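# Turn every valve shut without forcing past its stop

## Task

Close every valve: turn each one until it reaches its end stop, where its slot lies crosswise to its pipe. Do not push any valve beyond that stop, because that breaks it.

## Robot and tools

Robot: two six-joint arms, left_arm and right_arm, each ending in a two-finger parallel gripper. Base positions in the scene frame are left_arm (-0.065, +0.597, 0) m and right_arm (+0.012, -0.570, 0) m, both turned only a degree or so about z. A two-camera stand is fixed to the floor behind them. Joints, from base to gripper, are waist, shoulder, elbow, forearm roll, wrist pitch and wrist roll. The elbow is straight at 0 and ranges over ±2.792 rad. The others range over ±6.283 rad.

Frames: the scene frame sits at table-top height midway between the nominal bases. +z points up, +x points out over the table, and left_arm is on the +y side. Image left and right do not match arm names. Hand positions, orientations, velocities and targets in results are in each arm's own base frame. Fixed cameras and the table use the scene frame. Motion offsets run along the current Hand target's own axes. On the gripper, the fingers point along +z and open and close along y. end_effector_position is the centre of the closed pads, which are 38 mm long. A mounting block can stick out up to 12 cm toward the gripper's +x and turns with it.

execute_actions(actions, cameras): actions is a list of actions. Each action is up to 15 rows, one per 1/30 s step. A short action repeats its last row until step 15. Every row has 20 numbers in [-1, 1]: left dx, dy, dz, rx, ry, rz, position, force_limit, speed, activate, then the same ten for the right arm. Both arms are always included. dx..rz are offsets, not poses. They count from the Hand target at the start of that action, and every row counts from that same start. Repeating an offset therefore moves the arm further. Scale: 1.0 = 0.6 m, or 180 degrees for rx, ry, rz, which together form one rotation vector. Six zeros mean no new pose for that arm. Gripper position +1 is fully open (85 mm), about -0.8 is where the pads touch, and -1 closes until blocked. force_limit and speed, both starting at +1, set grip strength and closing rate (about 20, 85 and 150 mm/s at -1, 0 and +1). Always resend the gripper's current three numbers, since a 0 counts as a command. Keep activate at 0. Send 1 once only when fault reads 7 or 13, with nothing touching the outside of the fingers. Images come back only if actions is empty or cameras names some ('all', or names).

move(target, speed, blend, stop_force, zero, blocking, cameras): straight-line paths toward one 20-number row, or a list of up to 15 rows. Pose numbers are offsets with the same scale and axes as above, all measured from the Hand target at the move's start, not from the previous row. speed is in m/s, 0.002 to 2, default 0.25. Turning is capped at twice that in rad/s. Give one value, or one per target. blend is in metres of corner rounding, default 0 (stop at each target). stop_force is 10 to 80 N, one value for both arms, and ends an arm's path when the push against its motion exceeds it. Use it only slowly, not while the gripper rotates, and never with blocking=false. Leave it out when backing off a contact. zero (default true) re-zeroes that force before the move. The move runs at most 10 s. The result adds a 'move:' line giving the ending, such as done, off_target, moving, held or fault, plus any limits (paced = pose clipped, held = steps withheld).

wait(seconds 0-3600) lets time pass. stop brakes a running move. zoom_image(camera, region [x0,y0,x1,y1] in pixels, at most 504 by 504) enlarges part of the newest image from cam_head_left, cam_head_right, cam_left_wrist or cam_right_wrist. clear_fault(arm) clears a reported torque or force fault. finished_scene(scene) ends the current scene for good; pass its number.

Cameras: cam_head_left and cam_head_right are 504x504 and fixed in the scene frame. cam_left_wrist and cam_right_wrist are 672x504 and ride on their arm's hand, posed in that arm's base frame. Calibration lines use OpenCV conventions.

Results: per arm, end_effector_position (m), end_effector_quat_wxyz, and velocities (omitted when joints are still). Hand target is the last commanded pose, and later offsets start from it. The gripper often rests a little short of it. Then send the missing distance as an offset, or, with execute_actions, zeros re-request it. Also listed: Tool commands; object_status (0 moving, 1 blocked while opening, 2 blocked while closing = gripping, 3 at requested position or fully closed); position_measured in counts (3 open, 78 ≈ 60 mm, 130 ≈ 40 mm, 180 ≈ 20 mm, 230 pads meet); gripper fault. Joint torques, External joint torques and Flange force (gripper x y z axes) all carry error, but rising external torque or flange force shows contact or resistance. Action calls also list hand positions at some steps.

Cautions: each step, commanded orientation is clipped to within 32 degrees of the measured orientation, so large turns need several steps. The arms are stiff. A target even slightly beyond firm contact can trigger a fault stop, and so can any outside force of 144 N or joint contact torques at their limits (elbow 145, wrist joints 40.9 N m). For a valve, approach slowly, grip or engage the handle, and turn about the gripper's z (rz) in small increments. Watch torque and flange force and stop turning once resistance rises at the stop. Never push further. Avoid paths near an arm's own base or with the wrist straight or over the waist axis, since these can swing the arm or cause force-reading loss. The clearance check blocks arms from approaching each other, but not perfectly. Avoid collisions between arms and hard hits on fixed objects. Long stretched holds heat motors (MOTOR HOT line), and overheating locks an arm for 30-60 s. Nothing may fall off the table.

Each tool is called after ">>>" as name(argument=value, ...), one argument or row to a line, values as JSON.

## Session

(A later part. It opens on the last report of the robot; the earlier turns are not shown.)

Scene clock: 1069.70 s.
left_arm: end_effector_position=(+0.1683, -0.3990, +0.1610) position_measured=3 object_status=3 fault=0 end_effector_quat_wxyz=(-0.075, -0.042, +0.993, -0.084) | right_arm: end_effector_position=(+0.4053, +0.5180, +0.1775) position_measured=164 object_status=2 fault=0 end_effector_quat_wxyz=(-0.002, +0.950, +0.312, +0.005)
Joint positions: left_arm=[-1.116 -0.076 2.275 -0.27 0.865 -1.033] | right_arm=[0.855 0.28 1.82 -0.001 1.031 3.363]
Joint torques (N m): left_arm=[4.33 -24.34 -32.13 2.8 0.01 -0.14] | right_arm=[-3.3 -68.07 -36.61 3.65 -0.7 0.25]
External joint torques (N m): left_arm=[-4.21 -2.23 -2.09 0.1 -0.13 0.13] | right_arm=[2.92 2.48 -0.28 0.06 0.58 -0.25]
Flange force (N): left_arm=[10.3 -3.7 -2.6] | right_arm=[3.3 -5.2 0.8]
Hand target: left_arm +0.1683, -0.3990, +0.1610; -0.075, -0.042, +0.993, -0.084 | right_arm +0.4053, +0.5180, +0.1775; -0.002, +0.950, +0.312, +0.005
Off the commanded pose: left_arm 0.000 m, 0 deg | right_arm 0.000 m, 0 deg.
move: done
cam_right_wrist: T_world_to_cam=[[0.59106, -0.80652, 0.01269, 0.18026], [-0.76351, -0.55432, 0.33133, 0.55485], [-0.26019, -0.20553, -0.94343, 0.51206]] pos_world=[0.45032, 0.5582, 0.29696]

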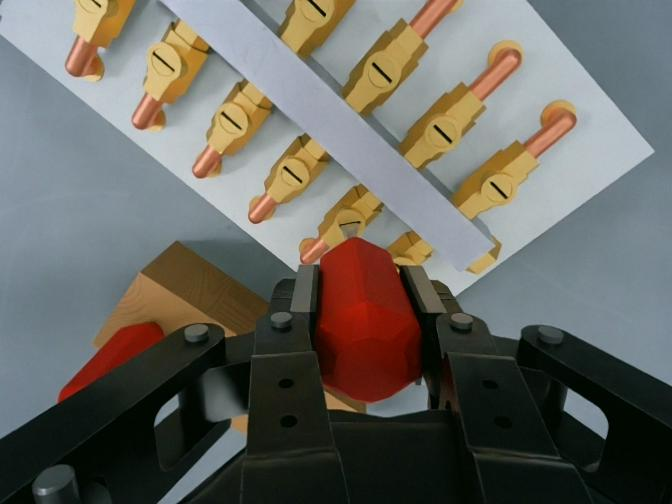

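>>> move(
  target=[0,0,0,0,0,0,1,1,1,0,0,0.0004,0,0,0,-0.006,-1,0.8,-0.9,0],
  speed=0.1,
)

>>> move(
  target=[0,0,0,0,0,0,1,1,1,0,0,0,0.0085,0,0,0,-1,0.8,-0.9,0],
  speed=0.006,
  stop_force=10,
  cameras=["cam_right_wrist"],
)

>>> zoom_image(
  camera="cam_right_wrist",
  region=[325, 200, 373, 236],
)

Scene clock: 1073.73 s.
left_arm: end_effector_position=(+0.1683, -0.3990, +0.1610) position_measured=3 object_status=3 fault=0 end_effector_quat_wxyz=(-0.075, -0.042, +0.993, -0.084) | right_arm: end_effector_position=(+0.4054, +0.5178, +0.1775) position_measured=164 object_status=2 fault=0 end_effector_quat_wxyz=(-0.002, +0.947, +0.321, +0.005)
Joint positions: left_arm=[-1.116 -0.076 2.275 -0.27 0.865 -1.033] | right_arm=[0.855 0.28 1.82 -0.001 1.031 3.344]
Joint torques (N m): left_arm=[4.53 -24.5 -32.22 2.77 0.01 -0.14] | right_arm=[-3.1 -68.28 -36.62 3.66 -0.7 0.27]
External joint torques (N m): left_arm=[-4.46 -1.79 -1.99 0.11 -0.15 0.12] | right_arm=[3.27 2.94 0.07 0.04 0.59 -0.27]
Flange force (N): left_arm=[10.5 -4.4 -1.7] | right_arm=[3.3 -5.6 1.5]
Hand target: left_arm +0.1683, -0.3990, +0.1610; -0.075, -0.042, +0.993, -0.084 | right_arm +0.4054, +0.5178, +0.1775; -0.002, +0.947, +0.321, +0.005
Off the commanded pose: left_arm 0.000 m, 0 deg | right_arm 0.000 m, 0 deg.
move: done

Scene clock: 1074.93 s.
left_arm: end_effector_position=(+0.1683, -0.3990, +0.1610) position_measured=3 object_status=3 fault=0 end_effector_quat_wxyz=(-0.075, -0.042, +0.993, -0.084) | right_arm: end_effector_position=(+0.4055, +0.5179, +0.1739) position_measured=164 object_status=2 fault=0 end_effector_quat_wxyz=(-0.002, +0.947, +0.321, +0.005)
Joint positions: left_arm=[-1.116 -0.076 2.275 -0.27 0.865 -1.033] | right_arm=[0.855 0.283 1.824 -0.001 1.025 3.344]
Joint torques (N m): left_arm=[4.45 -24.21 -32.12 2.8 -0.03 -0.12] | right_arm=[-3.58 -56.46 -29.22 3.64 -1.23 0.4]
External joint torques (N m): left_arm=[-4.37 -2.21 -2.14 0.09 -0.11 0.1] | right_arm=[3.72 -8.82 -7.32 0.05 1.12 -0.4]
Flange force (N): left_arm=[10.7 -4.0 -2.6] | right_arm=[1.3 -5.5 -16.2]
Hand target: left_arm +0.1683, -0.3990, +0.1610; -0.075, -0.042, +0.993, -0.084 | right_arm +0.4055, +0.5179, +0.1739; -0.002, +0.947, +0.321, +0.005 (not the last commanded pose)
Off the commanded pose: left_arm 0.000 m, 0 deg | right_arm 0.002 m, 0 deg.
move: contact (right_arm)
cam_right_wrist: T_world_to_cam=[[0.60619, -0.79521, 0.01282, 0.16812], [-0.75298, -0.56866, 0.33112, 0.55928], [-0.25602, -0.21038, -0.9435, 0.5096]] pos_world=[0.44969, 0.55894, 0.29346]

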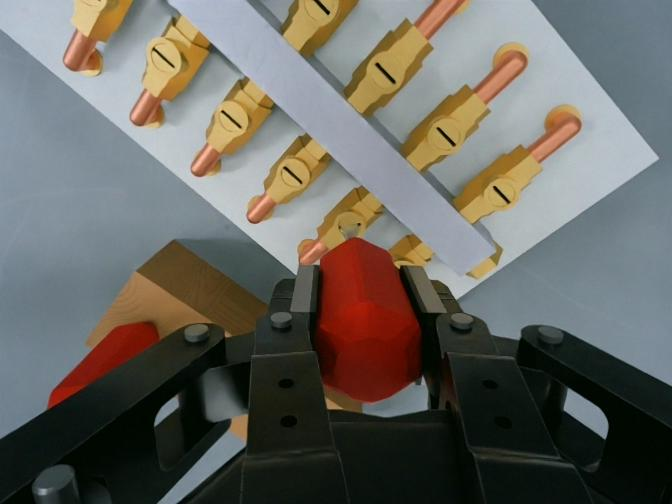

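Scaled by 10.500.

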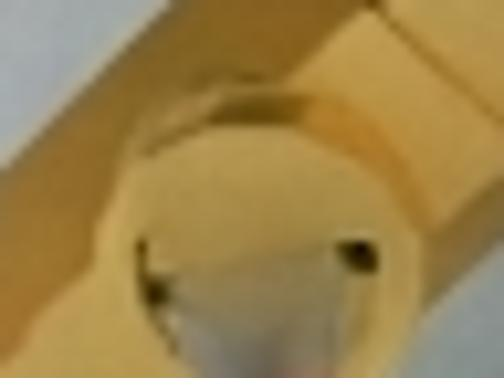

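>>> move(
  target=[
    [0,0,0,0,0,0,1,1,1,0,0,0.0004,0,0,0,0.083,-1,0.8,-0.9,0],
  ],
  speed=0.15,
  cameras=["cam_right_wrist"],
)

>>> zoom_image(
  camera="cam_right_wrist",
  region=[325, 200, 373, 236],
)

Scene clock: 1079.30 s.
left_arm: end_effector_position=(+0.1683, -0.3990, +0.1610) position_measured=3 object_status=3 fault=0 end_effector_quat_wxyz=(-0.075, -0.042, +0.993, -0.084) | right_arm: end_effector_position=(+0.4057, +0.5177, +0.1739) position_measured=164 object_status=2 fault=0 end_effector_quat_wxyz=(-0.003, +0.981, +0.195, +0.004)
Joint positions: left_arm=[-1.116 -0.076 2.275 -0.27 0.865 -1.033] | right_arm=[0.854 0.283 1.824 -0.001 1.025 3.604]
Joint torques (N m): left_arm=[4.61 -24.27 -32.22 2.81 -0.01 -0.1] | right_arm=[-4.5 -50.61 -25.16 4.18 -1.26 1]
External joint torques (N m): left_arm=[-4.55 -2.02 -1.97 0.08 -0.12 0.09] | right_arm=[4.44 -14.65 -11.36 -0.5 1.14 -1]
Flange force (N): left_arm=[11.0 -4.2 -2.0] | right_arm=[-0.6 -5.7 -25.0]
Hand target: left_arm +0.1683, -0.3990, +0.1610; -0.075, -0.042, +0.993, -0.084 | right_arm +0.4056, +0.5177, +0.1739; -0.003, +0.981, +0.195, +0.004
Off the commanded pose: left_arm 0.000 m, 0 deg | right_arm 0.000 m, 0 deg.
move: done
cam_right_wrist: T_world_to_cam=[[0.38063, -0.92467, 0.01019, 0.32676], [-0.87366, -0.35597, 0.33166, 0.49806], [-0.30305, -0.13515, -0.94334, 0.48972]] pos_world=[0.45917, 0.54563, 0.29345]

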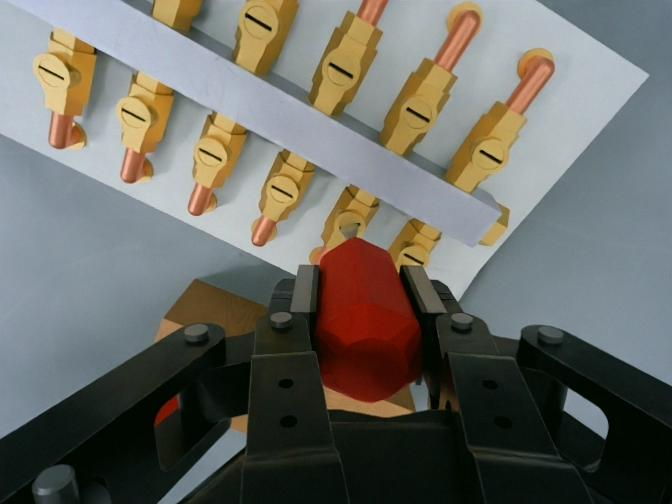

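Scaled by 10.500.

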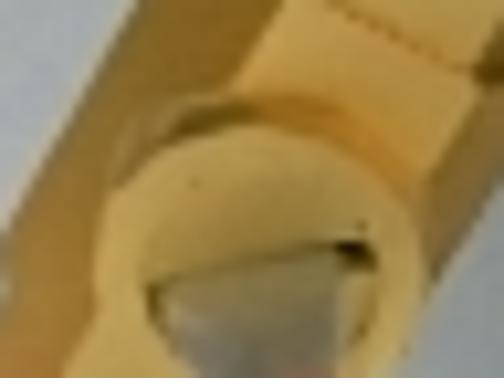

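>>> move(
  target=[
    [0,0,0,0,0,0,1,1,1,0,0,0.0003,-0.0003,0,0,0.083,-1,0.8,-0.9,0],
  ],
  speed=0.15,
  cameras=["cam_right_wrist"],
)

>>> zoom_image(
  camera="cam_right_wrist",
  region=[325, 200, 373, 236],
)

Scene clock: 1083.10 s.
left_arm: end_effector_position=(+0.1683, -0.3990, +0.1610) position_measured=3 object_status=3 fault=0 end_effector_quat_wxyz=(-0.075, -0.042, +0.993, -0.084) | right_arm: end_effector_position=(+0.4057, +0.5175, +0.1741) position_measured=164 object_status=2 fault=0 end_effector_quat_wxyz=(-0.003, +0.998, +0.066, +0.004)
Joint positions: left_arm=[-1.116 -0.076 2.275 -0.27 0.865 -1.033] | right_arm=[0.854 0.283 1.824 -0.001 1.025 3.865]
Joint torques (N m): left_arm=[4.51 -24.65 -32.22 2.8 -0.01 -0.14] | right_arm=[-4.37 -51.45 -26.78 4.12 -1.77 1.04]
External joint torques (N m): left_arm=[-4.48 -1.45 -1.94 0.09 -0.12 0.13] | right_arm=[4.39 -13.88 -9.66 -0.46 1.68 -1.04]
Flange force (N): left_arm=[10.2 -4.8 -1.3] | right_arm=[-3.3 -3.8 -23.7]
Hand target: left_arm +0.1683, -0.3990, +0.1610; -0.075, -0.042, +0.993, -0.084 | right_arm +0.4057, +0.5175, +0.1741; -0.003, +0.998, +0.066, +0.004
Off the commanded pose: left_arm 0.000 m, 0 deg | right_arm 0.000 m, 0 deg.
move: done
cam_right_wrist: T_world_to_cam=[[0.12936, -0.99157, 0.00788, 0.46355], [-0.9354, -0.11939, 0.33282, 0.40046], [-0.32907, -0.05043, -0.94296, 0.45652]] pos_world=[0.46485, 0.53047, 0.29354]

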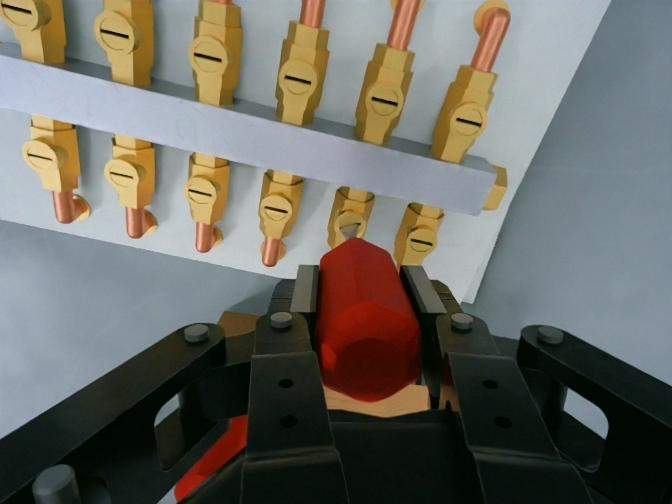

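Scaled by 10.500.

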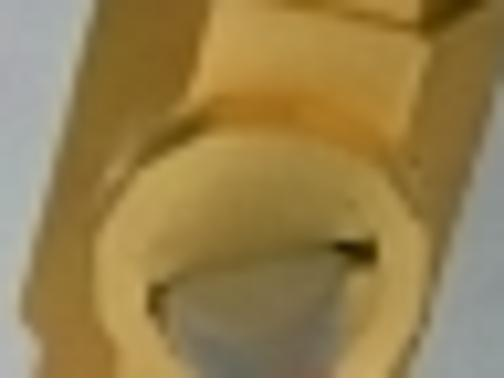

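>>> move(
  target=[
    [0,0,0,0,0,0,1,1,1,0,0,0.0003,-0.0003,0,0,0.083,-1,0.8,-0.9,0],
  ],
  speed=0.15,
)

>>> move(
  target=[
    [0,0,0,0,0,0,1,1,1,0,0,0.0002,-0.0002,0,0,0.044,-1,0.8,-0.9,0],
  ],
  speed=0.15,
  cameras=["cam_right_wrist"],
)

>>> zoom_image(
  camera="cam_right_wrist",
  region=[325, 200, 373, 236],
)

Scene clock: 1086.63 s.
left_arm: end_effector_position=(+0.1683, -0.3990, +0.1610) position_measured=3 object_status=3 fault=0 end_effector_quat_wxyz=(-0.075, -0.042, +0.993, -0.084) | right_arm: end_effector_position=(+0.4058, +0.5174, +0.1743) position_measured=164 object_status=2 fault=0 end_effector_quat_wxyz=(-0.004, +0.998, -0.065, +0.004)
Joint positions: left_arm=[-1.116 -0.076 2.275 -0.27 0.865 -1.033] | right_arm=[0.854 0.283 1.824 -0.001 1.025 4.125]
Joint torques (N m): left_arm=[4 -24.3 -32.16 2.76 -0.01 -0.18] | right_arm=[-3.86 -52.77 -28.45 4.03 -2.18 1.07]
External joint torques (N m): left_arm=[-3.93 -2.03 -2 0.12 -0.12 0.17] | right_arm=[3.74 -12.57 -8.18 -0.37 2.08 -1.07]
Flange force (N): left_arm=[9.4 -3.6 -2.4] | right_arm=[-3.8 -1.6 -22.0]
Hand target: left_arm +0.1683, -0.3990, +0.1610; -0.075, -0.042, +0.993, -0.084 | right_arm +0.4057, +0.5174, +0.1743; -0.004, +0.998, -0.065, +0.004
Off the commanded pose: left_arm 0.000 m, 0 deg | right_arm 0.000 m, 0 deg.
move: done

Scene clock: 1087.50 s.
left_arm: end_effector_position=(+0.1683, -0.3990, +0.1610) position_measured=3 object_status=3 fault=0 end_effector_quat_wxyz=(-0.075, -0.042, +0.993, -0.084) | right_arm: end_effector_position=(+0.4058, +0.5172, +0.1744) position_measured=164 object_status=2 fault=0 end_effector_quat_wxyz=(-0.004, +0.991, -0.134, +0.003)
Joint positions: left_arm=[-1.116 -0.076 2.275 -0.27 0.865 -1.033] | right_arm=[0.854 0.282 1.824 -0.001 1.025 4.264]
Joint torques (N m): left_arm=[4.46 -24.29 -32.19 2.81 -0.01 -0.1] | right_arm=[-3.88 -53.36 -28.83 4.15 -2.17 1.16]
External joint torques (N m): left_arm=[-4.42 -1.87 -2.01 0.08 -0.13 0.09] | right_arm=[3.95 -12.25 -7.78 -0.49 2.09 -1.16]
Flange force (N): left_arm=[10.6 -4.3 -1.9] | right_arm=[-4.2 -0.8 -21.3]
Hand target: left_arm +0.1683, -0.3990, +0.1610; -0.075, -0.042, +0.993, -0.084 | right_arm +0.4057, +0.5172, +0.1744; -0.004, +0.991, -0.133, +0.003
Off the commanded pose: left_arm 0.000 m, 0 deg | right_arm 0.000 m, 0 deg.
move: done
cam_right_wrist: T_world_to_cam=[[-0.26597, -0.96397, 0.00504, 0.60989], [-0.90762, 0.25218, 0.33561, 0.19636], [-0.32479, 0.08469, -0.94199, 0.38493]] pos_world=[0.46546, 0.5058, 0.29363]

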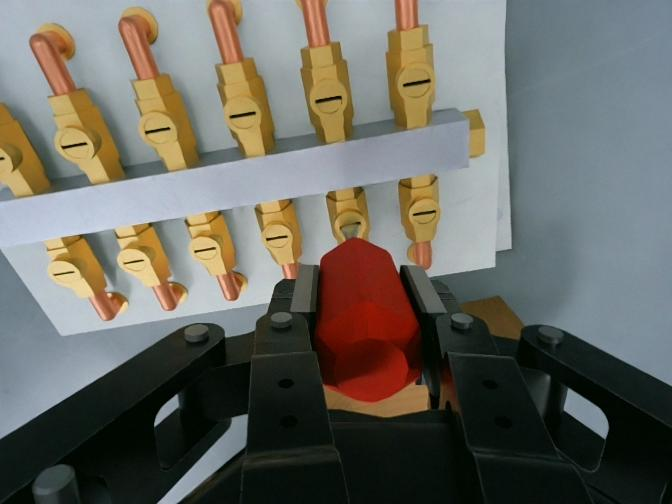

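Scaled by 10.500.

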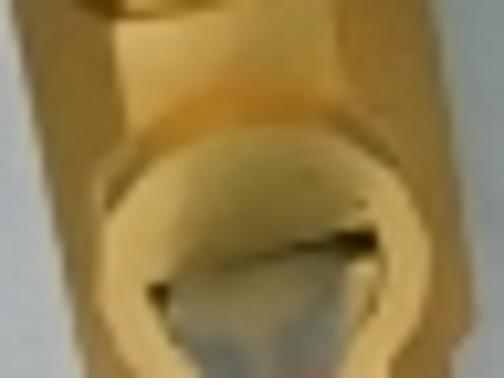

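>>> move(
  target=[
    [0,0,0,0,0,0,1,1,1,0,0,0.0001,-0.0001,0,0,0.028,-1,0.8,-0.9,0],
  ],
  speed=0.1,
)

>>> move(
  target=[
    [0,0,0,0,0,0,1,1,1,0,0,0.0001,0,0,0,0.014,-1,0.8,-0.9,0],
  ],
  speed=0.1,
  cameras=["cam_right_wrist"],
)

>>> zoom_image(
  camera="cam_right_wrist",
  region=[325, 200, 373, 236],
)

Scene clock: 1091.03 s.
left_arm: end_effector_position=(+0.1683, -0.3990, +0.1610) position_measured=3 object_status=3 fault=0 end_effector_quat_wxyz=(-0.075, -0.042, +0.993, -0.084) | right_arm: end_effector_position=(+0.4057, +0.5172, +0.1744) position_measured=164 object_status=2 fault=0 end_effector_quat_wxyz=(-0.004, +0.984, -0.177, +0.003)
Joint positions: left_arm=[-1.116 -0.076 2.275 -0.27 0.865 -1.033] | right_arm=[0.854 0.282 1.824 -0.001 1.025 4.352]
Joint torques (N m): left_arm=[4.44 -24.04 -32.15 2.82 -0.01 -0.09] | right_arm=[-3.27 -54.27 -27.8 3.64 -1.32 0.25]
External joint torques (N m): left_arm=[-4.39 -2.1 -1.94 0.06 -0.12 0.08] | right_arm=[3.57 -11.16 -8.68 0.01 1.26 -0.25]
Flange force (N): left_arm=[10.8 -3.9 -2.2] | right_arm=[-4.2 -3.5 -19.7]
Hand target: left_arm +0.1683, -0.3990, +0.1610; -0.075, -0.042, +0.993, -0.084 | right_arm +0.4057, +0.5172, +0.1744; -0.004, +0.984, -0.177, +0.003
Off the commanded pose: left_arm 0.000 m, 0 deg | right_arm 0.000 m, 0 deg.
move: done

Scene clock: 1091.60 s.
left_arm: end_effector_position=(+0.1683, -0.3990, +0.1610) position_measured=3 object_status=3 fault=0 end_effector_quat_wxyz=(-0.075, -0.042, +0.993, -0.084) | right_arm: end_effector_position=(+0.4057, +0.5171, +0.1744) position_measured=164 object_status=2 fault=0 end_effector_quat_wxyz=(-0.004, +0.980, -0.199, +0.003)
Joint positions: left_arm=[-1.116 -0.076 2.275 -0.27 0.865 -1.033] | right_arm=[0.854 0.282 1.824 -0.001 1.025 4.395]
Joint torques (N m): left_arm=[4.15 -24.23 -32.14 2.8 -0.02 -0.17] | right_arm=[-3.95 -53.66 -27.48 3.34 -1.36 0.37]
External joint torques (N m): left_arm=[-4.06 -2.22 -2.1 0.09 -0.12 0.16] | right_arm=[3.98 -11.81 -9.12 0.32 1.29 -0.37]
Flange force (N): left_arm=[9.8 -3.6 -2.7] | right_arm=[-4.8 -3.4 -20.8]
Hand target: left_arm +0.1683, -0.3990, +0.1610; -0.075, -0.042, +0.993, -0.084 | right_arm +0.4057, +0.5171, +0.1744; -0.004, +0.980, -0.198, +0.003
Off the commanded pose: left_arm 0.000 m, 0 deg | right_arm 0.000 m, 0 deg.
move: done
cam_right_wrist: T_world_to_cam=[[-0.39047, -0.9206, 0.00438, 0.63794], [-0.86624, 0.36902, 0.33682, 0.11887], [-0.3117, 0.12773, -0.94156, 0.35734]] pos_world=[0.46346, 0.49778, 0.29363]

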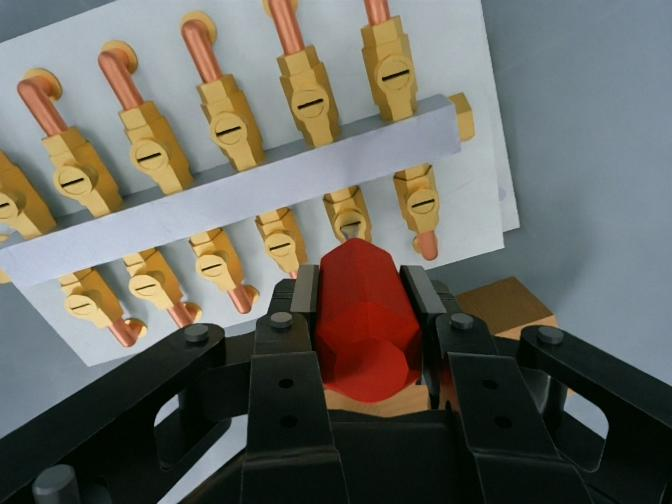

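Scaled by 10.500.

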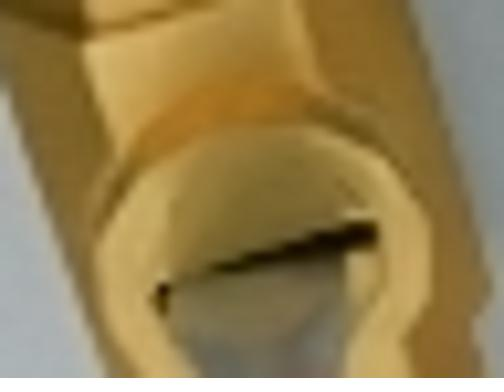

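>>> move(
  target=[
    [0,0,0,0,0,0,1,1,1,0,0,0,-0.005,0,0,0,-1,0.8,-0.9,0],
  ],
  speed=0.1,
  cameras=["cam_right_wrist"],
)

>>> zoom_image(
  camera="cam_right_wrist",
  region=[325, 200, 373, 236],
)

>>> zoom_image(
  camera="cam_right_wrist",
  region=[250, 150, 450, 300],
)

Scene clock: 1095.33 s.
left_arm: end_effector_position=(+0.1683, -0.3990, +0.1610) position_measured=3 object_status=3 fault=0 end_effector_quat_wxyz=(-0.075, -0.042, +0.993, -0.084) | right_arm: end_effector_position=(+0.4056, +0.5171, +0.1774) position_measured=164 object_status=2 fault=0 end_effector_quat_wxyz=(-0.004, +0.980, -0.198, +0.003)
Joint positions: left_arm=[-1.116 -0.076 2.275 -0.27 0.865 -1.033] | right_arm=[0.854 0.28 1.821 -0.001 1.031 4.396]
Joint torques (N m): left_arm=[4.4 -24.21 -32.22 2.8 0.02 -0.17] | right_arm=[-3.34 -68.07 -36.53 3.58 -0.65 0.19]
External joint torques (N m): left_arm=[-4.3 -2.34 -2.11 0.1 -0.15 0.16] | right_arm=[3.37 2.99 -0.11 0.07 0.58 -0.19]
Flange force (N): left_arm=[10.5 -3.7 -2.7] | right_arm=[-3.4 -6.1 1.4]
Hand target: left_arm +0.1683, -0.3990, +0.1610; -0.075, -0.042, +0.993, -0.084 | right_arm +0.4056, +0.5171, +0.1774; -0.004, +0.980, -0.198, +0.003
Off the commanded pose: left_arm 0.000 m, 0 deg | right_arm 0.000 m, 0 deg.
move: done
cam_right_wrist: T_world_to_cam=[[-0.39035, -0.92066, 0.00448, 0.63787], [-0.86634, 0.36896, 0.33664, 0.11799], [-0.31159, 0.12752, -0.94162, 0.36024]] pos_world=[0.46346, 0.49778, 0.29663]

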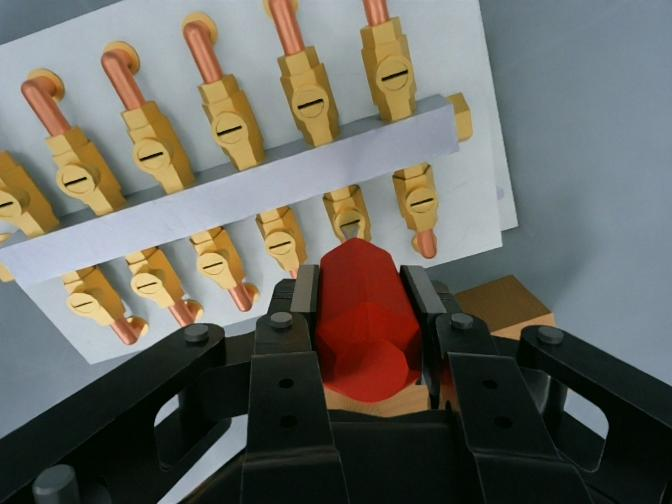

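Scaled by 10.500.

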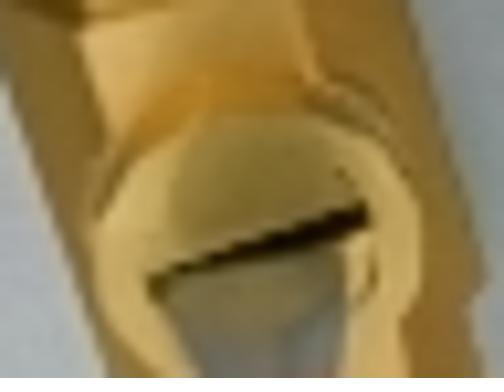

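Scaled by 2.520.

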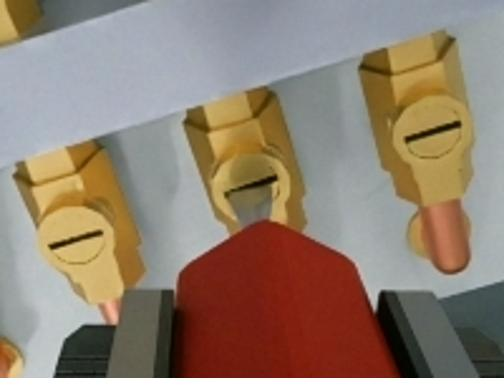

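>>> move(
  target=[
    [0,0,0,0,0,0,1,1,1,0,0,-0.0002,0,0,0,-0.042,-1,0.8,-0.9,0],
  ],
  speed=0.1,
  cameras=["cam_right_wrist"],
)

>>> zoom_image(
  camera="cam_right_wrist",
  region=[325, 200, 373, 236],
)

Scene clock: 1101.10 s.
left_arm: end_effector_position=(+0.1683, -0.3990, +0.1610) position_measured=3 object_status=3 fault=0 end_effector_quat_wxyz=(-0.075, -0.042, +0.993, -0.084) | right_arm: end_effector_position=(+0.4057, +0.5172, +0.1774) position_measured=164 object_status=2 fault=0 end_effector_quat_wxyz=(-0.004, +0.991, -0.133, +0.003)
Joint positions: left_arm=[-1.116 -0.076 2.275 -0.27 0.865 -1.033] | right_arm=[0.854 0.28 1.821 -0.002 1.031 4.264]
Joint torques (N m): left_arm=[4.41 -24.34 -32.15 2.76 -0.01 -0.15] | right_arm=[-3.28 -68.11 -36.67 3.57 -0.64 0.27]
External joint torques (N m): left_arm=[-4.31 -2.15 -2.13 0.14 -0.13 0.14] | right_arm=[3.31 3.04 0.07 0.08 0.56 -0.27]
Flange force (N): left_arm=[10.4 -4.0 -2.5] | right_arm=[-2.5 -6.2 1.7]
Hand target: left_arm +0.1683, -0.3990, +0.1610; -0.075, -0.042, +0.993, -0.084 | right_arm +0.4057, +0.5172, +0.1774; -0.004, +0.991, -0.133, +0.003
Off the commanded pose: left_arm 0.000 m, 0 deg | right_arm 0.000 m, 0 deg.
move: done
cam_right_wrist: T_world_to_cam=[[-0.2657, -0.96404, 0.00519, 0.60972], [-0.90777, 0.25199, 0.33534, 0.19547], [-0.32459, 0.08439, -0.94208, 0.38791]] pos_world=[0.46536, 0.5058, 0.29673]

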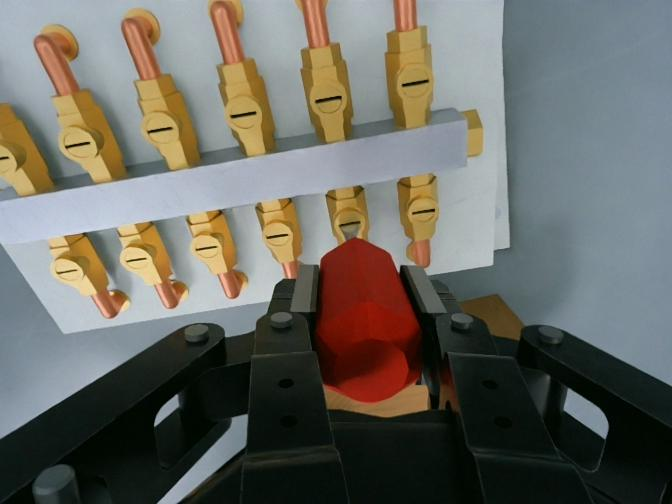

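Scaled by 10.500.

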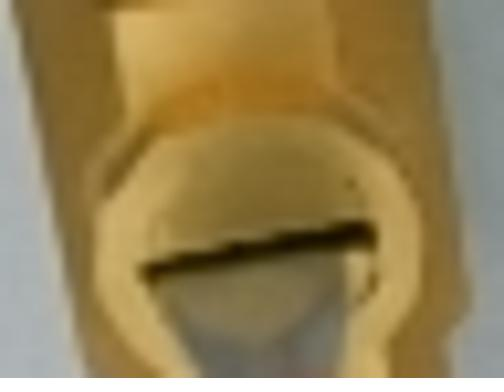

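>>> move(
  target=[
    [0,0,0,0,0,0,1,1,1,0,-0.0002,0.0002,0,0,0,-0.006,-1,0.8,-0.9,0],
  ],
  speed=0.1,
)

>>> move(
  target=[0,0,0,0,0,0,1,1,1,0,0,0,0.0095,0,0,0,-1,0.8,-0.9,0],
  speed=0.006,
  stop_force=12,
  cameras=["cam_right_wrist"],
)

>>> zoom_image(
  camera="cam_right_wrist",
  region=[325, 200, 373, 236],
)

Scene clock: 1105.67 s.
left_arm: end_effector_position=(+0.1683, -0.3990, +0.1610) position_measured=3 object_status=3 fault=0 end_effector_quat_wxyz=(-0.075, -0.042, +0.993, -0.084) | right_arm: end_effector_position=(+0.4057, +0.5172, +0.1775) position_measured=164 object_status=2 fault=0 end_effector_quat_wxyz=(-0.004, +0.992, -0.124, +0.003)
Joint positions: left_arm=[-1.116 -0.076 2.275 -0.27 0.865 -1.033] | right_arm=[0.854 0.28 1.821 -0.001 1.031 4.245]
Joint torques (N m): left_arm=[4.3 -24.3 -32.1 2.79 -0.03 -0.13] | right_arm=[-3.2 -67.46 -35.79 3.57 -0.65 0.28]
External joint torques (N m): left_arm=[-4.23 -2.04 -2.14 0.1 -0.1 0.11] | right_arm=[3.29 2.56 -0.49 0.05 0.59 -0.28]
Flange force (N): left_arm=[10.2 -4.1 -2.4] | right_arm=[-2.1 -6.6 0.7]
Hand target: left_arm +0.1683, -0.3990, +0.1610; -0.075, -0.042, +0.993, -0.084 | right_arm +0.4055, +0.5171, +0.1774; -0.004, +0.992, -0.124, +0.003
Off the commanded pose: left_arm 0.000 m, 0 deg | right_arm 0.000 m, 0 deg.
move: done

Scene clock: 1106.80 s.
left_arm: end_effector_position=(+0.1683, -0.3990, +0.1610) position_measured=3 object_status=3 fault=0 end_effector_quat_wxyz=(-0.075, -0.042, +0.993, -0.084) | right_arm: end_effector_position=(+0.4056, +0.5172, +0.1744) position_measured=164 object_status=2 fault=0 end_effector_quat_wxyz=(-0.004, +0.992, -0.124, +0.003)
Joint positions: left_arm=[-1.116 -0.076 2.275 -0.27 0.865 -1.033] | right_arm=[0.854 0.282 1.824 -0.001 1.025 4.245]
Joint torques (N m): left_arm=[4.53 -24.48 -32.09 2.78 -0.01 -0.12] | right_arm=[-3.01 -52.56 -27.61 3.76 -1.9 0.19]
External joint torques (N m): left_arm=[-4.49 -1.75 -2.12 0.11 -0.12 0.11] | right_arm=[3 -13.38 -9.12 -0.09 1.82 -0.19]
Flange force (N): left_arm=[10.5 -4.7 -1.9] | right_arm=[-3.9 -1.7 -23.1]
Hand target: left_arm +0.1683, -0.3990, +0.1610; -0.075, -0.042, +0.993, -0.084 | right_arm +0.4056, +0.5172, +0.1744; -0.004, +0.992, -0.124, +0.003 (not the last commanded pose)
Off the commanded pose: left_arm 0.000 m, 0 deg | right_arm 0.003 m, 0 deg.
move: contact (right_arm)
cam_right_wrist: T_world_to_cam=[[-0.24763, -0.96884, 0.00493, 0.60492], [-0.91235, 0.23489, 0.33532, 0.20717], [-0.32604, 0.07854, -0.94209, 0.38869]] pos_world=[0.46553, 0.50688, 0.29373]

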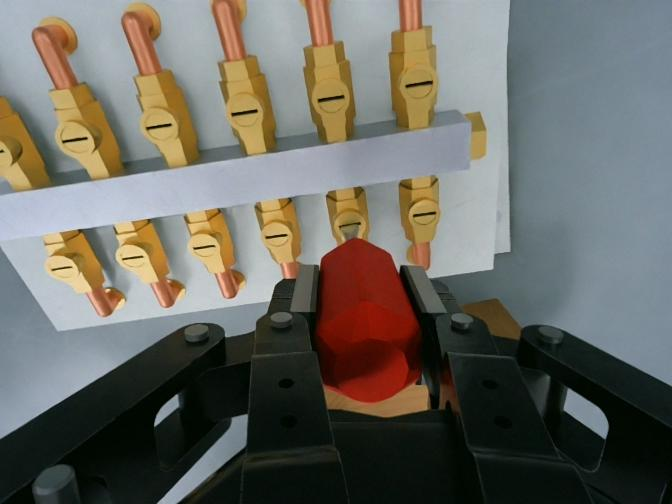

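Scaled by 10.500.

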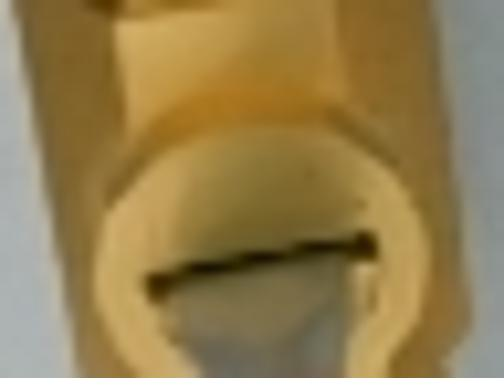

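>>> move(
  target=[
    [0,0,0,0,0,0,1,1,1,0,0.0013,0.0002,-0.003,0,0,0,-1,0.8,-0.9,0],
  ],
  speed=0.1,
  cameras=["cam_right_wrist"],
)

>>> zoom_image(
  camera="cam_right_wrist",
  region=[325, 200, 373, 236],
)

Scene clock: 1110.33 s.
left_arm: end_effector_position=(+0.1683, -0.3990, +0.1610) position_measured=3 object_status=3 fault=0 end_effector_quat_wxyz=(-0.075, -0.042, +0.993, -0.084) | right_arm: end_effector_position=(+0.4063, +0.5169, +0.1762) position_measured=164 object_status=2 fault=0 end_effector_quat_wxyz=(-0.004, +0.992, -0.124, +0.003)
Joint positions: left_arm=[-1.116 -0.076 2.275 -0.27 0.865 -1.033] | right_arm=[0.853 0.281 1.822 -0.001 1.028 4.244]
Joint torques (N m): left_arm=[4.6 -24.45 -32.17 2.77 -0.06 -0.14] | right_arm=[-3.24 -68.13 -36.64 3.56 -0.62 0.25]
External joint torques (N m): left_arm=[-4.52 -1.99 -2.13 0.13 -0.08 0.13] | right_arm=[2.92 2.94 0.04 0.08 0.55 -0.25]
Flange force (N): left_arm=[10.8 -4.4 -2.3] | right_arm=[-1.9 -5.9 1.6]
Hand target: left_arm +0.1683, -0.3990, +0.1610; -0.075, -0.042, +0.993, -0.084 | right_arm +0.4063, +0.5169, +0.1762; -0.004, +0.992, -0.124, +0.003
Off the commanded pose: left_arm 0.000 m, 0 deg | right_arm 0.000 m, 0 deg.
move: done
cam_right_wrist: T_world_to_cam=[[-0.2476, -0.96885, 0.00502, 0.60475], [-0.91236, 0.2349, 0.3353, 0.20731], [-0.32604, 0.07844, -0.9421, 0.3906]] pos_world=[0.46623, 0.50658, 0.29543]

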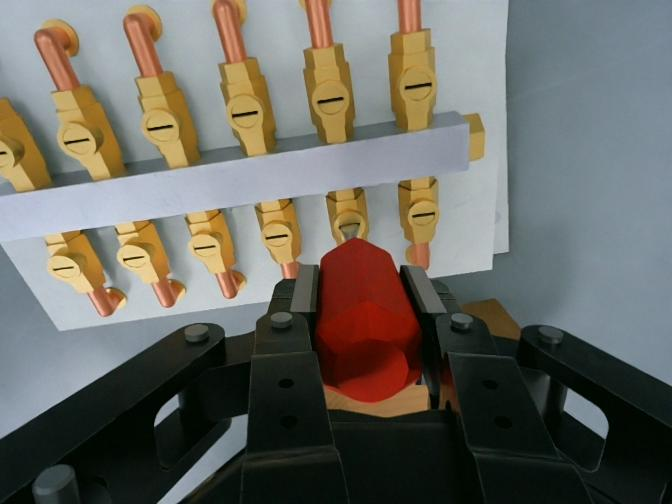

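Scaled by 10.500.

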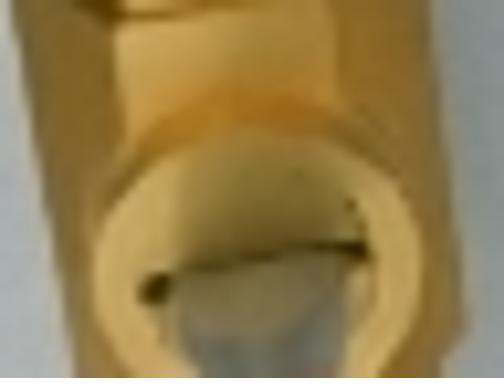

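>>> move(
  target=[
    [0,0,0,0,0,0,1,1,1,0,-0.0003,-0.0002,0,0,0,0,-1,0.8,-0.9,0],
  ],
  speed=0.1,
)

>>> move(
  target=[0,0,0,0,0,0,1,1,1,0,0,0,0.0095,0,0,0,-1,0.8,-0.9,0],
  speed=0.006,
  stop_force=10,
  cameras=["cam_right_wrist"],
)

>>> zoom_image(
  camera="cam_right_wrist",
  region=[325, 200, 373, 236],
)

Scene clock: 1114.83 s.
left_arm: end_effector_position=(+0.1683, -0.3990, +0.1610) position_measured=3 object_status=3 fault=0 end_effector_quat_wxyz=(-0.075, -0.042, +0.993, -0.084) | right_arm: end_effector_position=(+0.4062, +0.5170, +0.1762) position_measured=164 object_status=2 fault=0 end_effector_quat_wxyz=(-0.004, +0.992, -0.124, +0.003)
Joint positions: left_arm=[-1.116 -0.076 2.275 -0.27 0.865 -1.033] | right_arm=[0.853 0.281 1.822 -0.001 1.028 4.244]
Joint torques (N m): left_arm=[4.51 -24.02 -32.09 2.82 0 -0.16] | right_arm=[-3.29 -68.22 -36.48 3.58 -0.62 0.2]
External joint torques (N m): left_arm=[-4.39 -2.65 -2.18 0.06 -0.13 0.15] | right_arm=[3.32 2.85 -0.15 0.07 0.54 -0.2]
Flange force (N): left_arm=[11.0 -3.5 -3.1] | right_arm=[-2.4 -6.4 1.3]
Hand target: left_arm +0.1683, -0.3990, +0.1610; -0.075, -0.042, +0.993, -0.084 | right_arm +0.4062, +0.5170, +0.1762; -0.004, +0.992, -0.124, +0.003
Off the commanded pose: left_arm 0.000 m, 0 deg | right_arm 0.000 m, 0 deg.
move: done

Scene clock: 1115.70 s.
left_arm: end_effector_position=(+0.1683, -0.3990, +0.1610) position_measured=3 object_status=3 fault=0 end_effector_quat_wxyz=(-0.075, -0.042, +0.993, -0.084) | right_arm: end_effector_position=(+0.4063, +0.5172, +0.1748) position_measured=164 object_status=2 fault=0 end_effector_quat_wxyz=(-0.004, +0.992, -0.124, +0.004)
Joint positions: left_arm=[-1.116 -0.076 2.275 -0.27 0.865 -1.033] | right_arm=[0.853 0.282 1.823 -0.001 1.025 4.244]
Joint torques (N m): left_arm=[4.5 -24.24 -32.2 2.77 -0.01 -0.13] | right_arm=[-3.11 -51.65 -26.34 3.69 -1.48 0.26]
External joint torques (N m): left_arm=[-4.4 -2.26 -2.08 0.13 -0.12 0.12] | right_arm=[3 -14.09 -10.31 -0.03 1.41 -0.26]
Flange force (N): left_arm=[10.8 -3.9 -2.6] | right_arm=[-3.3 -2.7 -24.0]
Hand target: left_arm +0.1683, -0.3990, +0.1610; -0.075, -0.042, +0.993, -0.084 | right_arm +0.4063, +0.5172, +0.1748; -0.004, +0.992, -0.124, +0.004 (not the last commanded pose)
Off the commanded pose: left_arm 0.000 m, 0 deg | right_arm 0.004 m, 0 deg.
move: contact (right_arm)
cam_right_wrist: T_world_to_cam=[[-0.24763, -0.96884, 0.00454, 0.60518], [-0.91246, 0.23479, 0.3351, 0.20775], [-0.32573, 0.07884, -0.94217, 0.38899]] pos_world=[0.46613, 0.50688, 0.29413]

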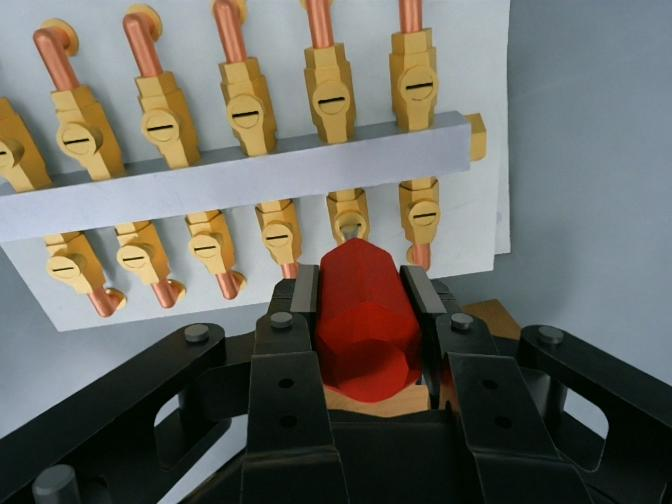

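Scaled by 10.500.

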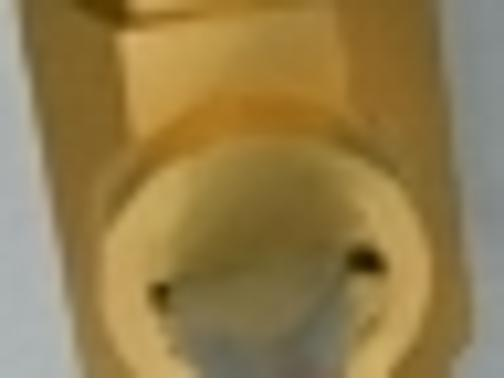

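>>> move(
  target=[
    [0,0,0,0,0,0,1,1,1,0,-0.0004,0.0005,-0.003,0,0,-0.003,-1,0.8,-0.9,0],
  ],
  speed=0.1,
  cameras=["cam_right_wrist"],
)

>>> zoom_image(
  camera="cam_right_wrist",
  region=[325, 200, 373, 236],
)

>>> move(
  target=[0,0,0,0,0,0,1,1,1,0,0,0,0.0095,0,0,0,-1,0.8,-0.9,0],
  speed=0.006,
  stop_force=10,
  cameras=["cam_right_wrist"],
)

>>> zoom_image(
  camera="cam_right_wrist",
  region=[325, 200, 373, 236],
)

Scene clock: 1121.40 s.
left_arm: end_effector_position=(+0.1683, -0.3990, +0.1610) position_measured=3 object_status=3 fault=0 end_effector_quat_wxyz=(-0.075, -0.042, +0.993, -0.084) | right_arm: end_effector_position=(+0.4060, +0.5169, +0.1766) position_measured=164 object_status=2 fault=0 end_effector_quat_wxyz=(-0.004, +0.993, -0.119, +0.004)
Joint positions: left_arm=[-1.116 -0.076 2.275 -0.27 0.865 -1.033] | right_arm=[0.853 0.28 1.822 -0.001 1.028 4.235]
Joint torques (N m): left_arm=[4.53 -24.23 -32.11 2.77 0.01 -0.13] | right_arm=[-3.15 -67.86 -36.4 3.56 -0.65 0.23]
External joint torques (N m): left_arm=[-4.46 -2.11 -2.1 0.11 -0.13 0.12] | right_arm=[3.16 3.07 -0.06 0.08 0.57 -0.24]
Flange force (N): left_arm=[10.8 -4.1 -2.3] | right_arm=[-2.0 -6.4 1.6]
Hand target: left_arm +0.1683, -0.3990, +0.1610; -0.075, -0.042, +0.993, -0.084 | right_arm +0.4060, +0.5169, +0.1766; -0.004, +0.993, -0.119, +0.004
Off the commanded pose: left_arm 0.000 m, 0 deg | right_arm 0.000 m, 0 deg.
move: done
cam_right_wrist: T_world_to_cam=[[-0.23853, -0.97112, 0.00466, 0.60229], [-0.91462, 0.22626, 0.33507, 0.21227], [-0.32645, 0.07566, -0.94218, 0.39256]] pos_world=[0.46597, 0.50717, 0.29593]

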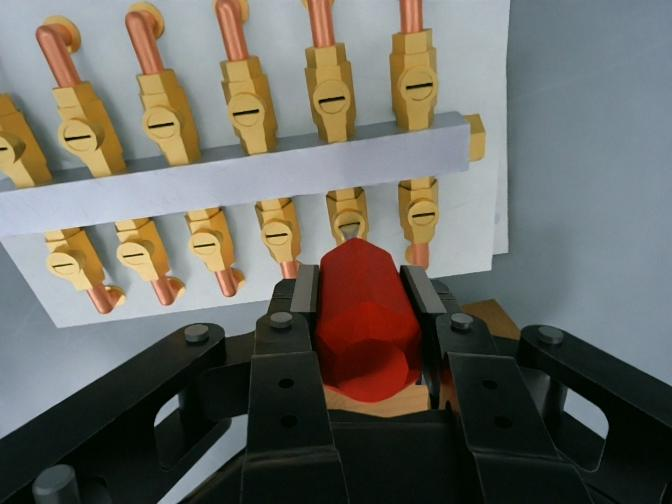

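Scaled by 10.500.

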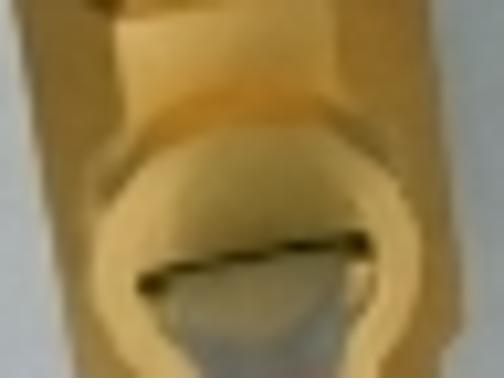

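Scene clock: 1122.57 s.
left_arm: end_effector_position=(+0.1683, -0.3990, +0.1610) position_measured=3 object_status=3 fault=0 end_effector_quat_wxyz=(-0.075, -0.042, +0.993, -0.084) | right_arm: end_effector_position=(+0.4061, +0.5170, +0.1732) position_measured=164 object_status=2 fault=0 end_effector_quat_wxyz=(-0.004, +0.993, -0.119, +0.004)
Joint positions: left_arm=[-1.116 -0.076 2.275 -0.27 0.865 -1.033] | right_arm=[0.853 0.283 1.825 -0.001 1.022 4.235]
Joint torques (N m): left_arm=[4.47 -24.14 -32.12 2.8 -0.04 -0.14] | right_arm=[-3.07 -57.85 -30.46 3.73 -1.27 0.31]
External joint torques (N m): left_arm=[-4.42 -2.07 -2.09 0.09 -0.09 0.13] | right_arm=[3.02 -7.49 -6.04 -0.09 1.19 -0.31]
Flange force (N): left_arm=[10.6 -4.1 -2.3] | right_arm=[-2.9 -3.6 -14.1]
Hand target: left_arm +0.1683, -0.3990, +0.1610; -0.075, -0.042, +0.993, -0.084 | right_arm +0.4061, +0.5170, +0.1732; -0.004, +0.993, -0.119, +0.004 (not the last commanded pose)
Off the commanded pose: left_arm 0.000 m, 0 deg | right_arm 0.002 m, 0 deg.
move: contact (right_arm)
cam_right_wrist: T_world_to_cam=[[-0.23846, -0.97114, 0.00451, 0.60242], [-0.91468, 0.22615, 0.33498, 0.2135], [-0.32633, 0.07575, -0.94222, 0.38926]] pos_world=[0.46597, 0.50727, 0.29253]

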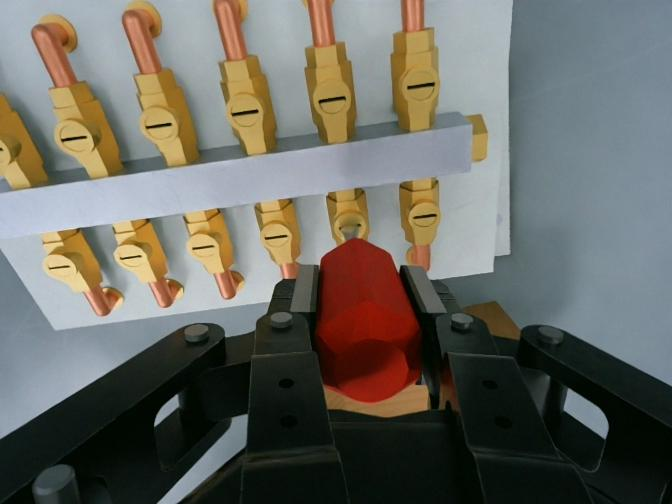

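Scaled by 10.500.

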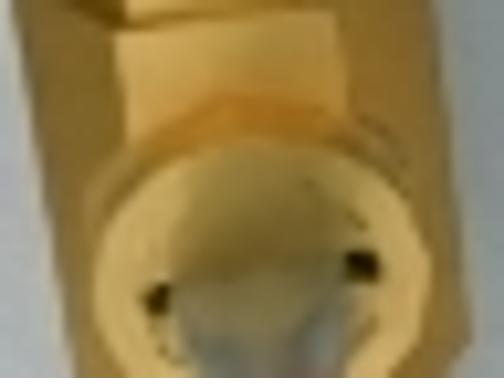

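>>> move(
  target=[
    [0,0,0,0,0,0,1,1,1,0,0,0.0001,0,0,0,0.028,-1,0.8,-0.9,0],
  ],
  speed=0.1,
)

>>> move(
  target=[
    [0,0,0,0,0,0,1,1,1,0,0,0.0001,0,0,0,0.014,-1,0.8,-0.9,0],
  ],
  speed=0.1,
  cameras=["cam_right_wrist"],
)

>>> zoom_image(
  camera="cam_right_wrist",
  region=[325, 200, 373, 236],
)

Scene clock: 1126.13 s.
left_arm: end_effector_position=(+0.1683, -0.3990, +0.1610) position_measured=3 object_status=3 fault=0 end_effector_quat_wxyz=(-0.075, -0.042, +0.993, -0.084) | right_arm: end_effector_position=(+0.4060, +0.5170, +0.1732) position_measured=164 object_status=2 fault=0 end_effector_quat_wxyz=(-0.004, +0.987, -0.163, +0.003)
Joint positions: left_arm=[-1.116 -0.076 2.275 -0.27 0.865 -1.033] | right_arm=[0.853 0.283 1.825 -0.001 1.022 4.323]
Joint torques (N m): left_arm=[4.4 -24.6 -32.04 2.75 -0.03 -0.14] | right_arm=[-4.01 -54.93 -29.48 4.41 -1.83 1.23]
External joint torques (N m): left_arm=[-4.41 -1.38 -2.21 0.14 -0.1 0.13] | right_arm=[4.19 -10.33 -6.93 -0.77 1.76 -1.23]
Flange force (N): left_arm=[9.9 -5.2 -1.5] | right_arm=[-4.2 -1.5 -18.3]
Hand target: left_arm +0.1683, -0.3990, +0.1610; -0.075, -0.042, +0.993, -0.084 | right_arm +0.4060, +0.5170, +0.1732; -0.004, +0.987, -0.163, +0.003
Off the commanded pose: left_arm 0.000 m, 0 deg | right_arm 0.000 m, 0 deg.
move: done

Scene clock: 1126.70 s.
left_arm: end_effector_position=(+0.1683, -0.3990, +0.1610) position_measured=3 object_status=3 fault=0 end_effector_quat_wxyz=(-0.075, -0.042, +0.993, -0.084) | right_arm: end_effector_position=(+0.4060, +0.5169, +0.1732) position_measured=164 object_status=2 fault=0 end_effector_quat_wxyz=(-0.004, +0.983, -0.185, +0.003)
Joint positions: left_arm=[-1.116 -0.076 2.275 -0.27 0.865 -1.033] | right_arm=[0.853 0.283 1.825 -0.001 1.022 4.367]
Joint torques (N m): left_arm=[4.47 -24.12 -32.18 2.81 -0.03 -0.14] | right_arm=[-5.75 -56.67 -30.1 4.31 -1.45 1.87]
External joint torques (N m): left_arm=[-4.37 -2.37 -2.05 0.09 -0.1 0.13] | right_arm=[5.66 -8.66 -6.33 -0.68 1.38 -1.87]
Flange force (N): left_arm=[10.8 -3.6 -2.7] | right_arm=[-5.2 -2.7 -15.7]
Hand target: left_arm +0.1683, -0.3990, +0.1610; -0.075, -0.042, +0.993, -0.084 | right_arm +0.4060, +0.5169, +0.1732; -0.004, +0.983, -0.185, +0.003
Off the commanded pose: left_arm 0.000 m, 0 deg | right_arm 0.000 m, 0 deg.
move: done
cam_right_wrist: T_world_to_cam=[[-0.36426, -0.93129, 0.00382, 0.63284], [-0.87662, 0.34425, 0.33619, 0.13681], [-0.3144, 0.11911, -0.94179, 0.36201]] pos_world=[0.46426, 0.49914, 0.29253]

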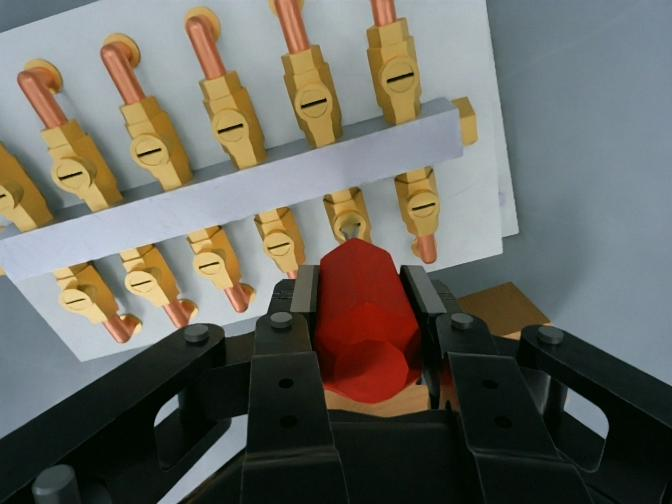

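Scaled by 10.500.

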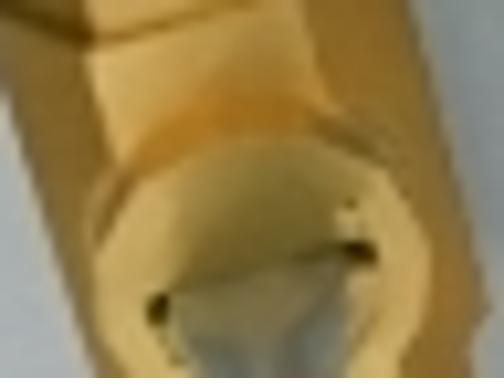

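>>> move(
  target=[
    [0,0,0,0,0,0,1,1,1,0,0,0.0001,0,0,0,0.014,-1,0.8,-0.9,0],
  ],
  speed=0.1,
  cameras=["cam_right_wrist"],
)

>>> zoom_image(
  camera="cam_right_wrist",
  region=[325, 200, 373, 236],
)

Scene clock: 1129.70 s.
left_arm: end_effector_position=(+0.1683, -0.3990, +0.1610) position_measured=3 object_status=3 fault=0 end_effector_quat_wxyz=(-0.075, -0.042, +0.993, -0.084) | right_arm: end_effector_position=(+0.4060, +0.5169, +0.1733) position_measured=164 object_status=2 fault=0 end_effector_quat_wxyz=(-0.005, +0.979, -0.206, +0.003)
Joint positions: left_arm=[-1.116 -0.076 2.275 -0.27 0.865 -1.033] | right_arm=[0.853 0.283 1.825 -0.001 1.022 4.411]
Joint torques (N m): left_arm=[4.5 -23.97 -32.14 2.82 -0.02 -0.14] | right_arm=[-5.31 -60.63 -33.28 4.69 -1.95 2.14]
External joint torques (N m): left_arm=[-4.4 -2.59 -2.13 0.06 -0.11 0.13] | right_arm=[5.28 -5.08 -3.29 -1.04 1.89 -2.14]
Flange force (N): left_arm=[11.1 -3.5 -3.0] | right_arm=[-4.5 -1.7 -10.7]
Hand target: left_arm +0.1683, -0.3990, +0.1610; -0.075, -0.042, +0.993, -0.084 | right_arm +0.4060, +0.5168, +0.1732; -0.005, +0.978, -0.206, +0.003
Off the commanded pose: left_arm 0.000 m, 0 deg | right_arm 0.000 m, 0 deg.
move: done
cam_right_wrist: T_world_to_cam=[[-0.40474, -0.91443, 0.00348, 0.64065], [-0.86059, 0.3822, 0.33661, 0.11053], [-0.30914, 0.13325, -0.94164, 0.35253]] pos_world=[0.4634, 0.49661, 0.29252]

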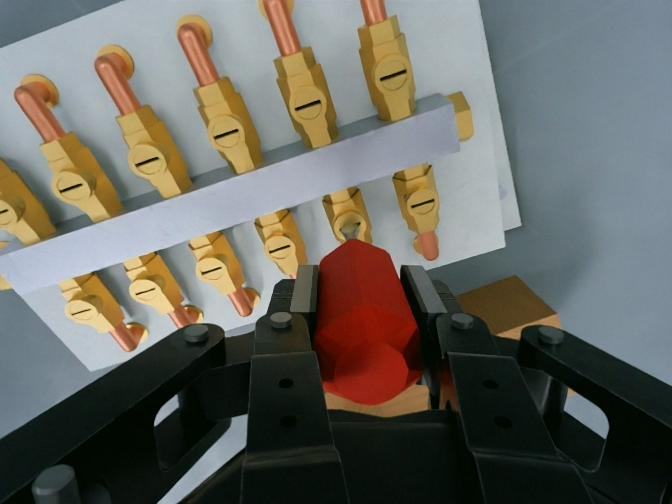

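Scaled by 10.500.

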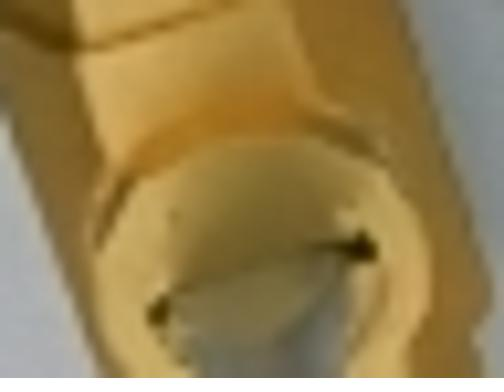

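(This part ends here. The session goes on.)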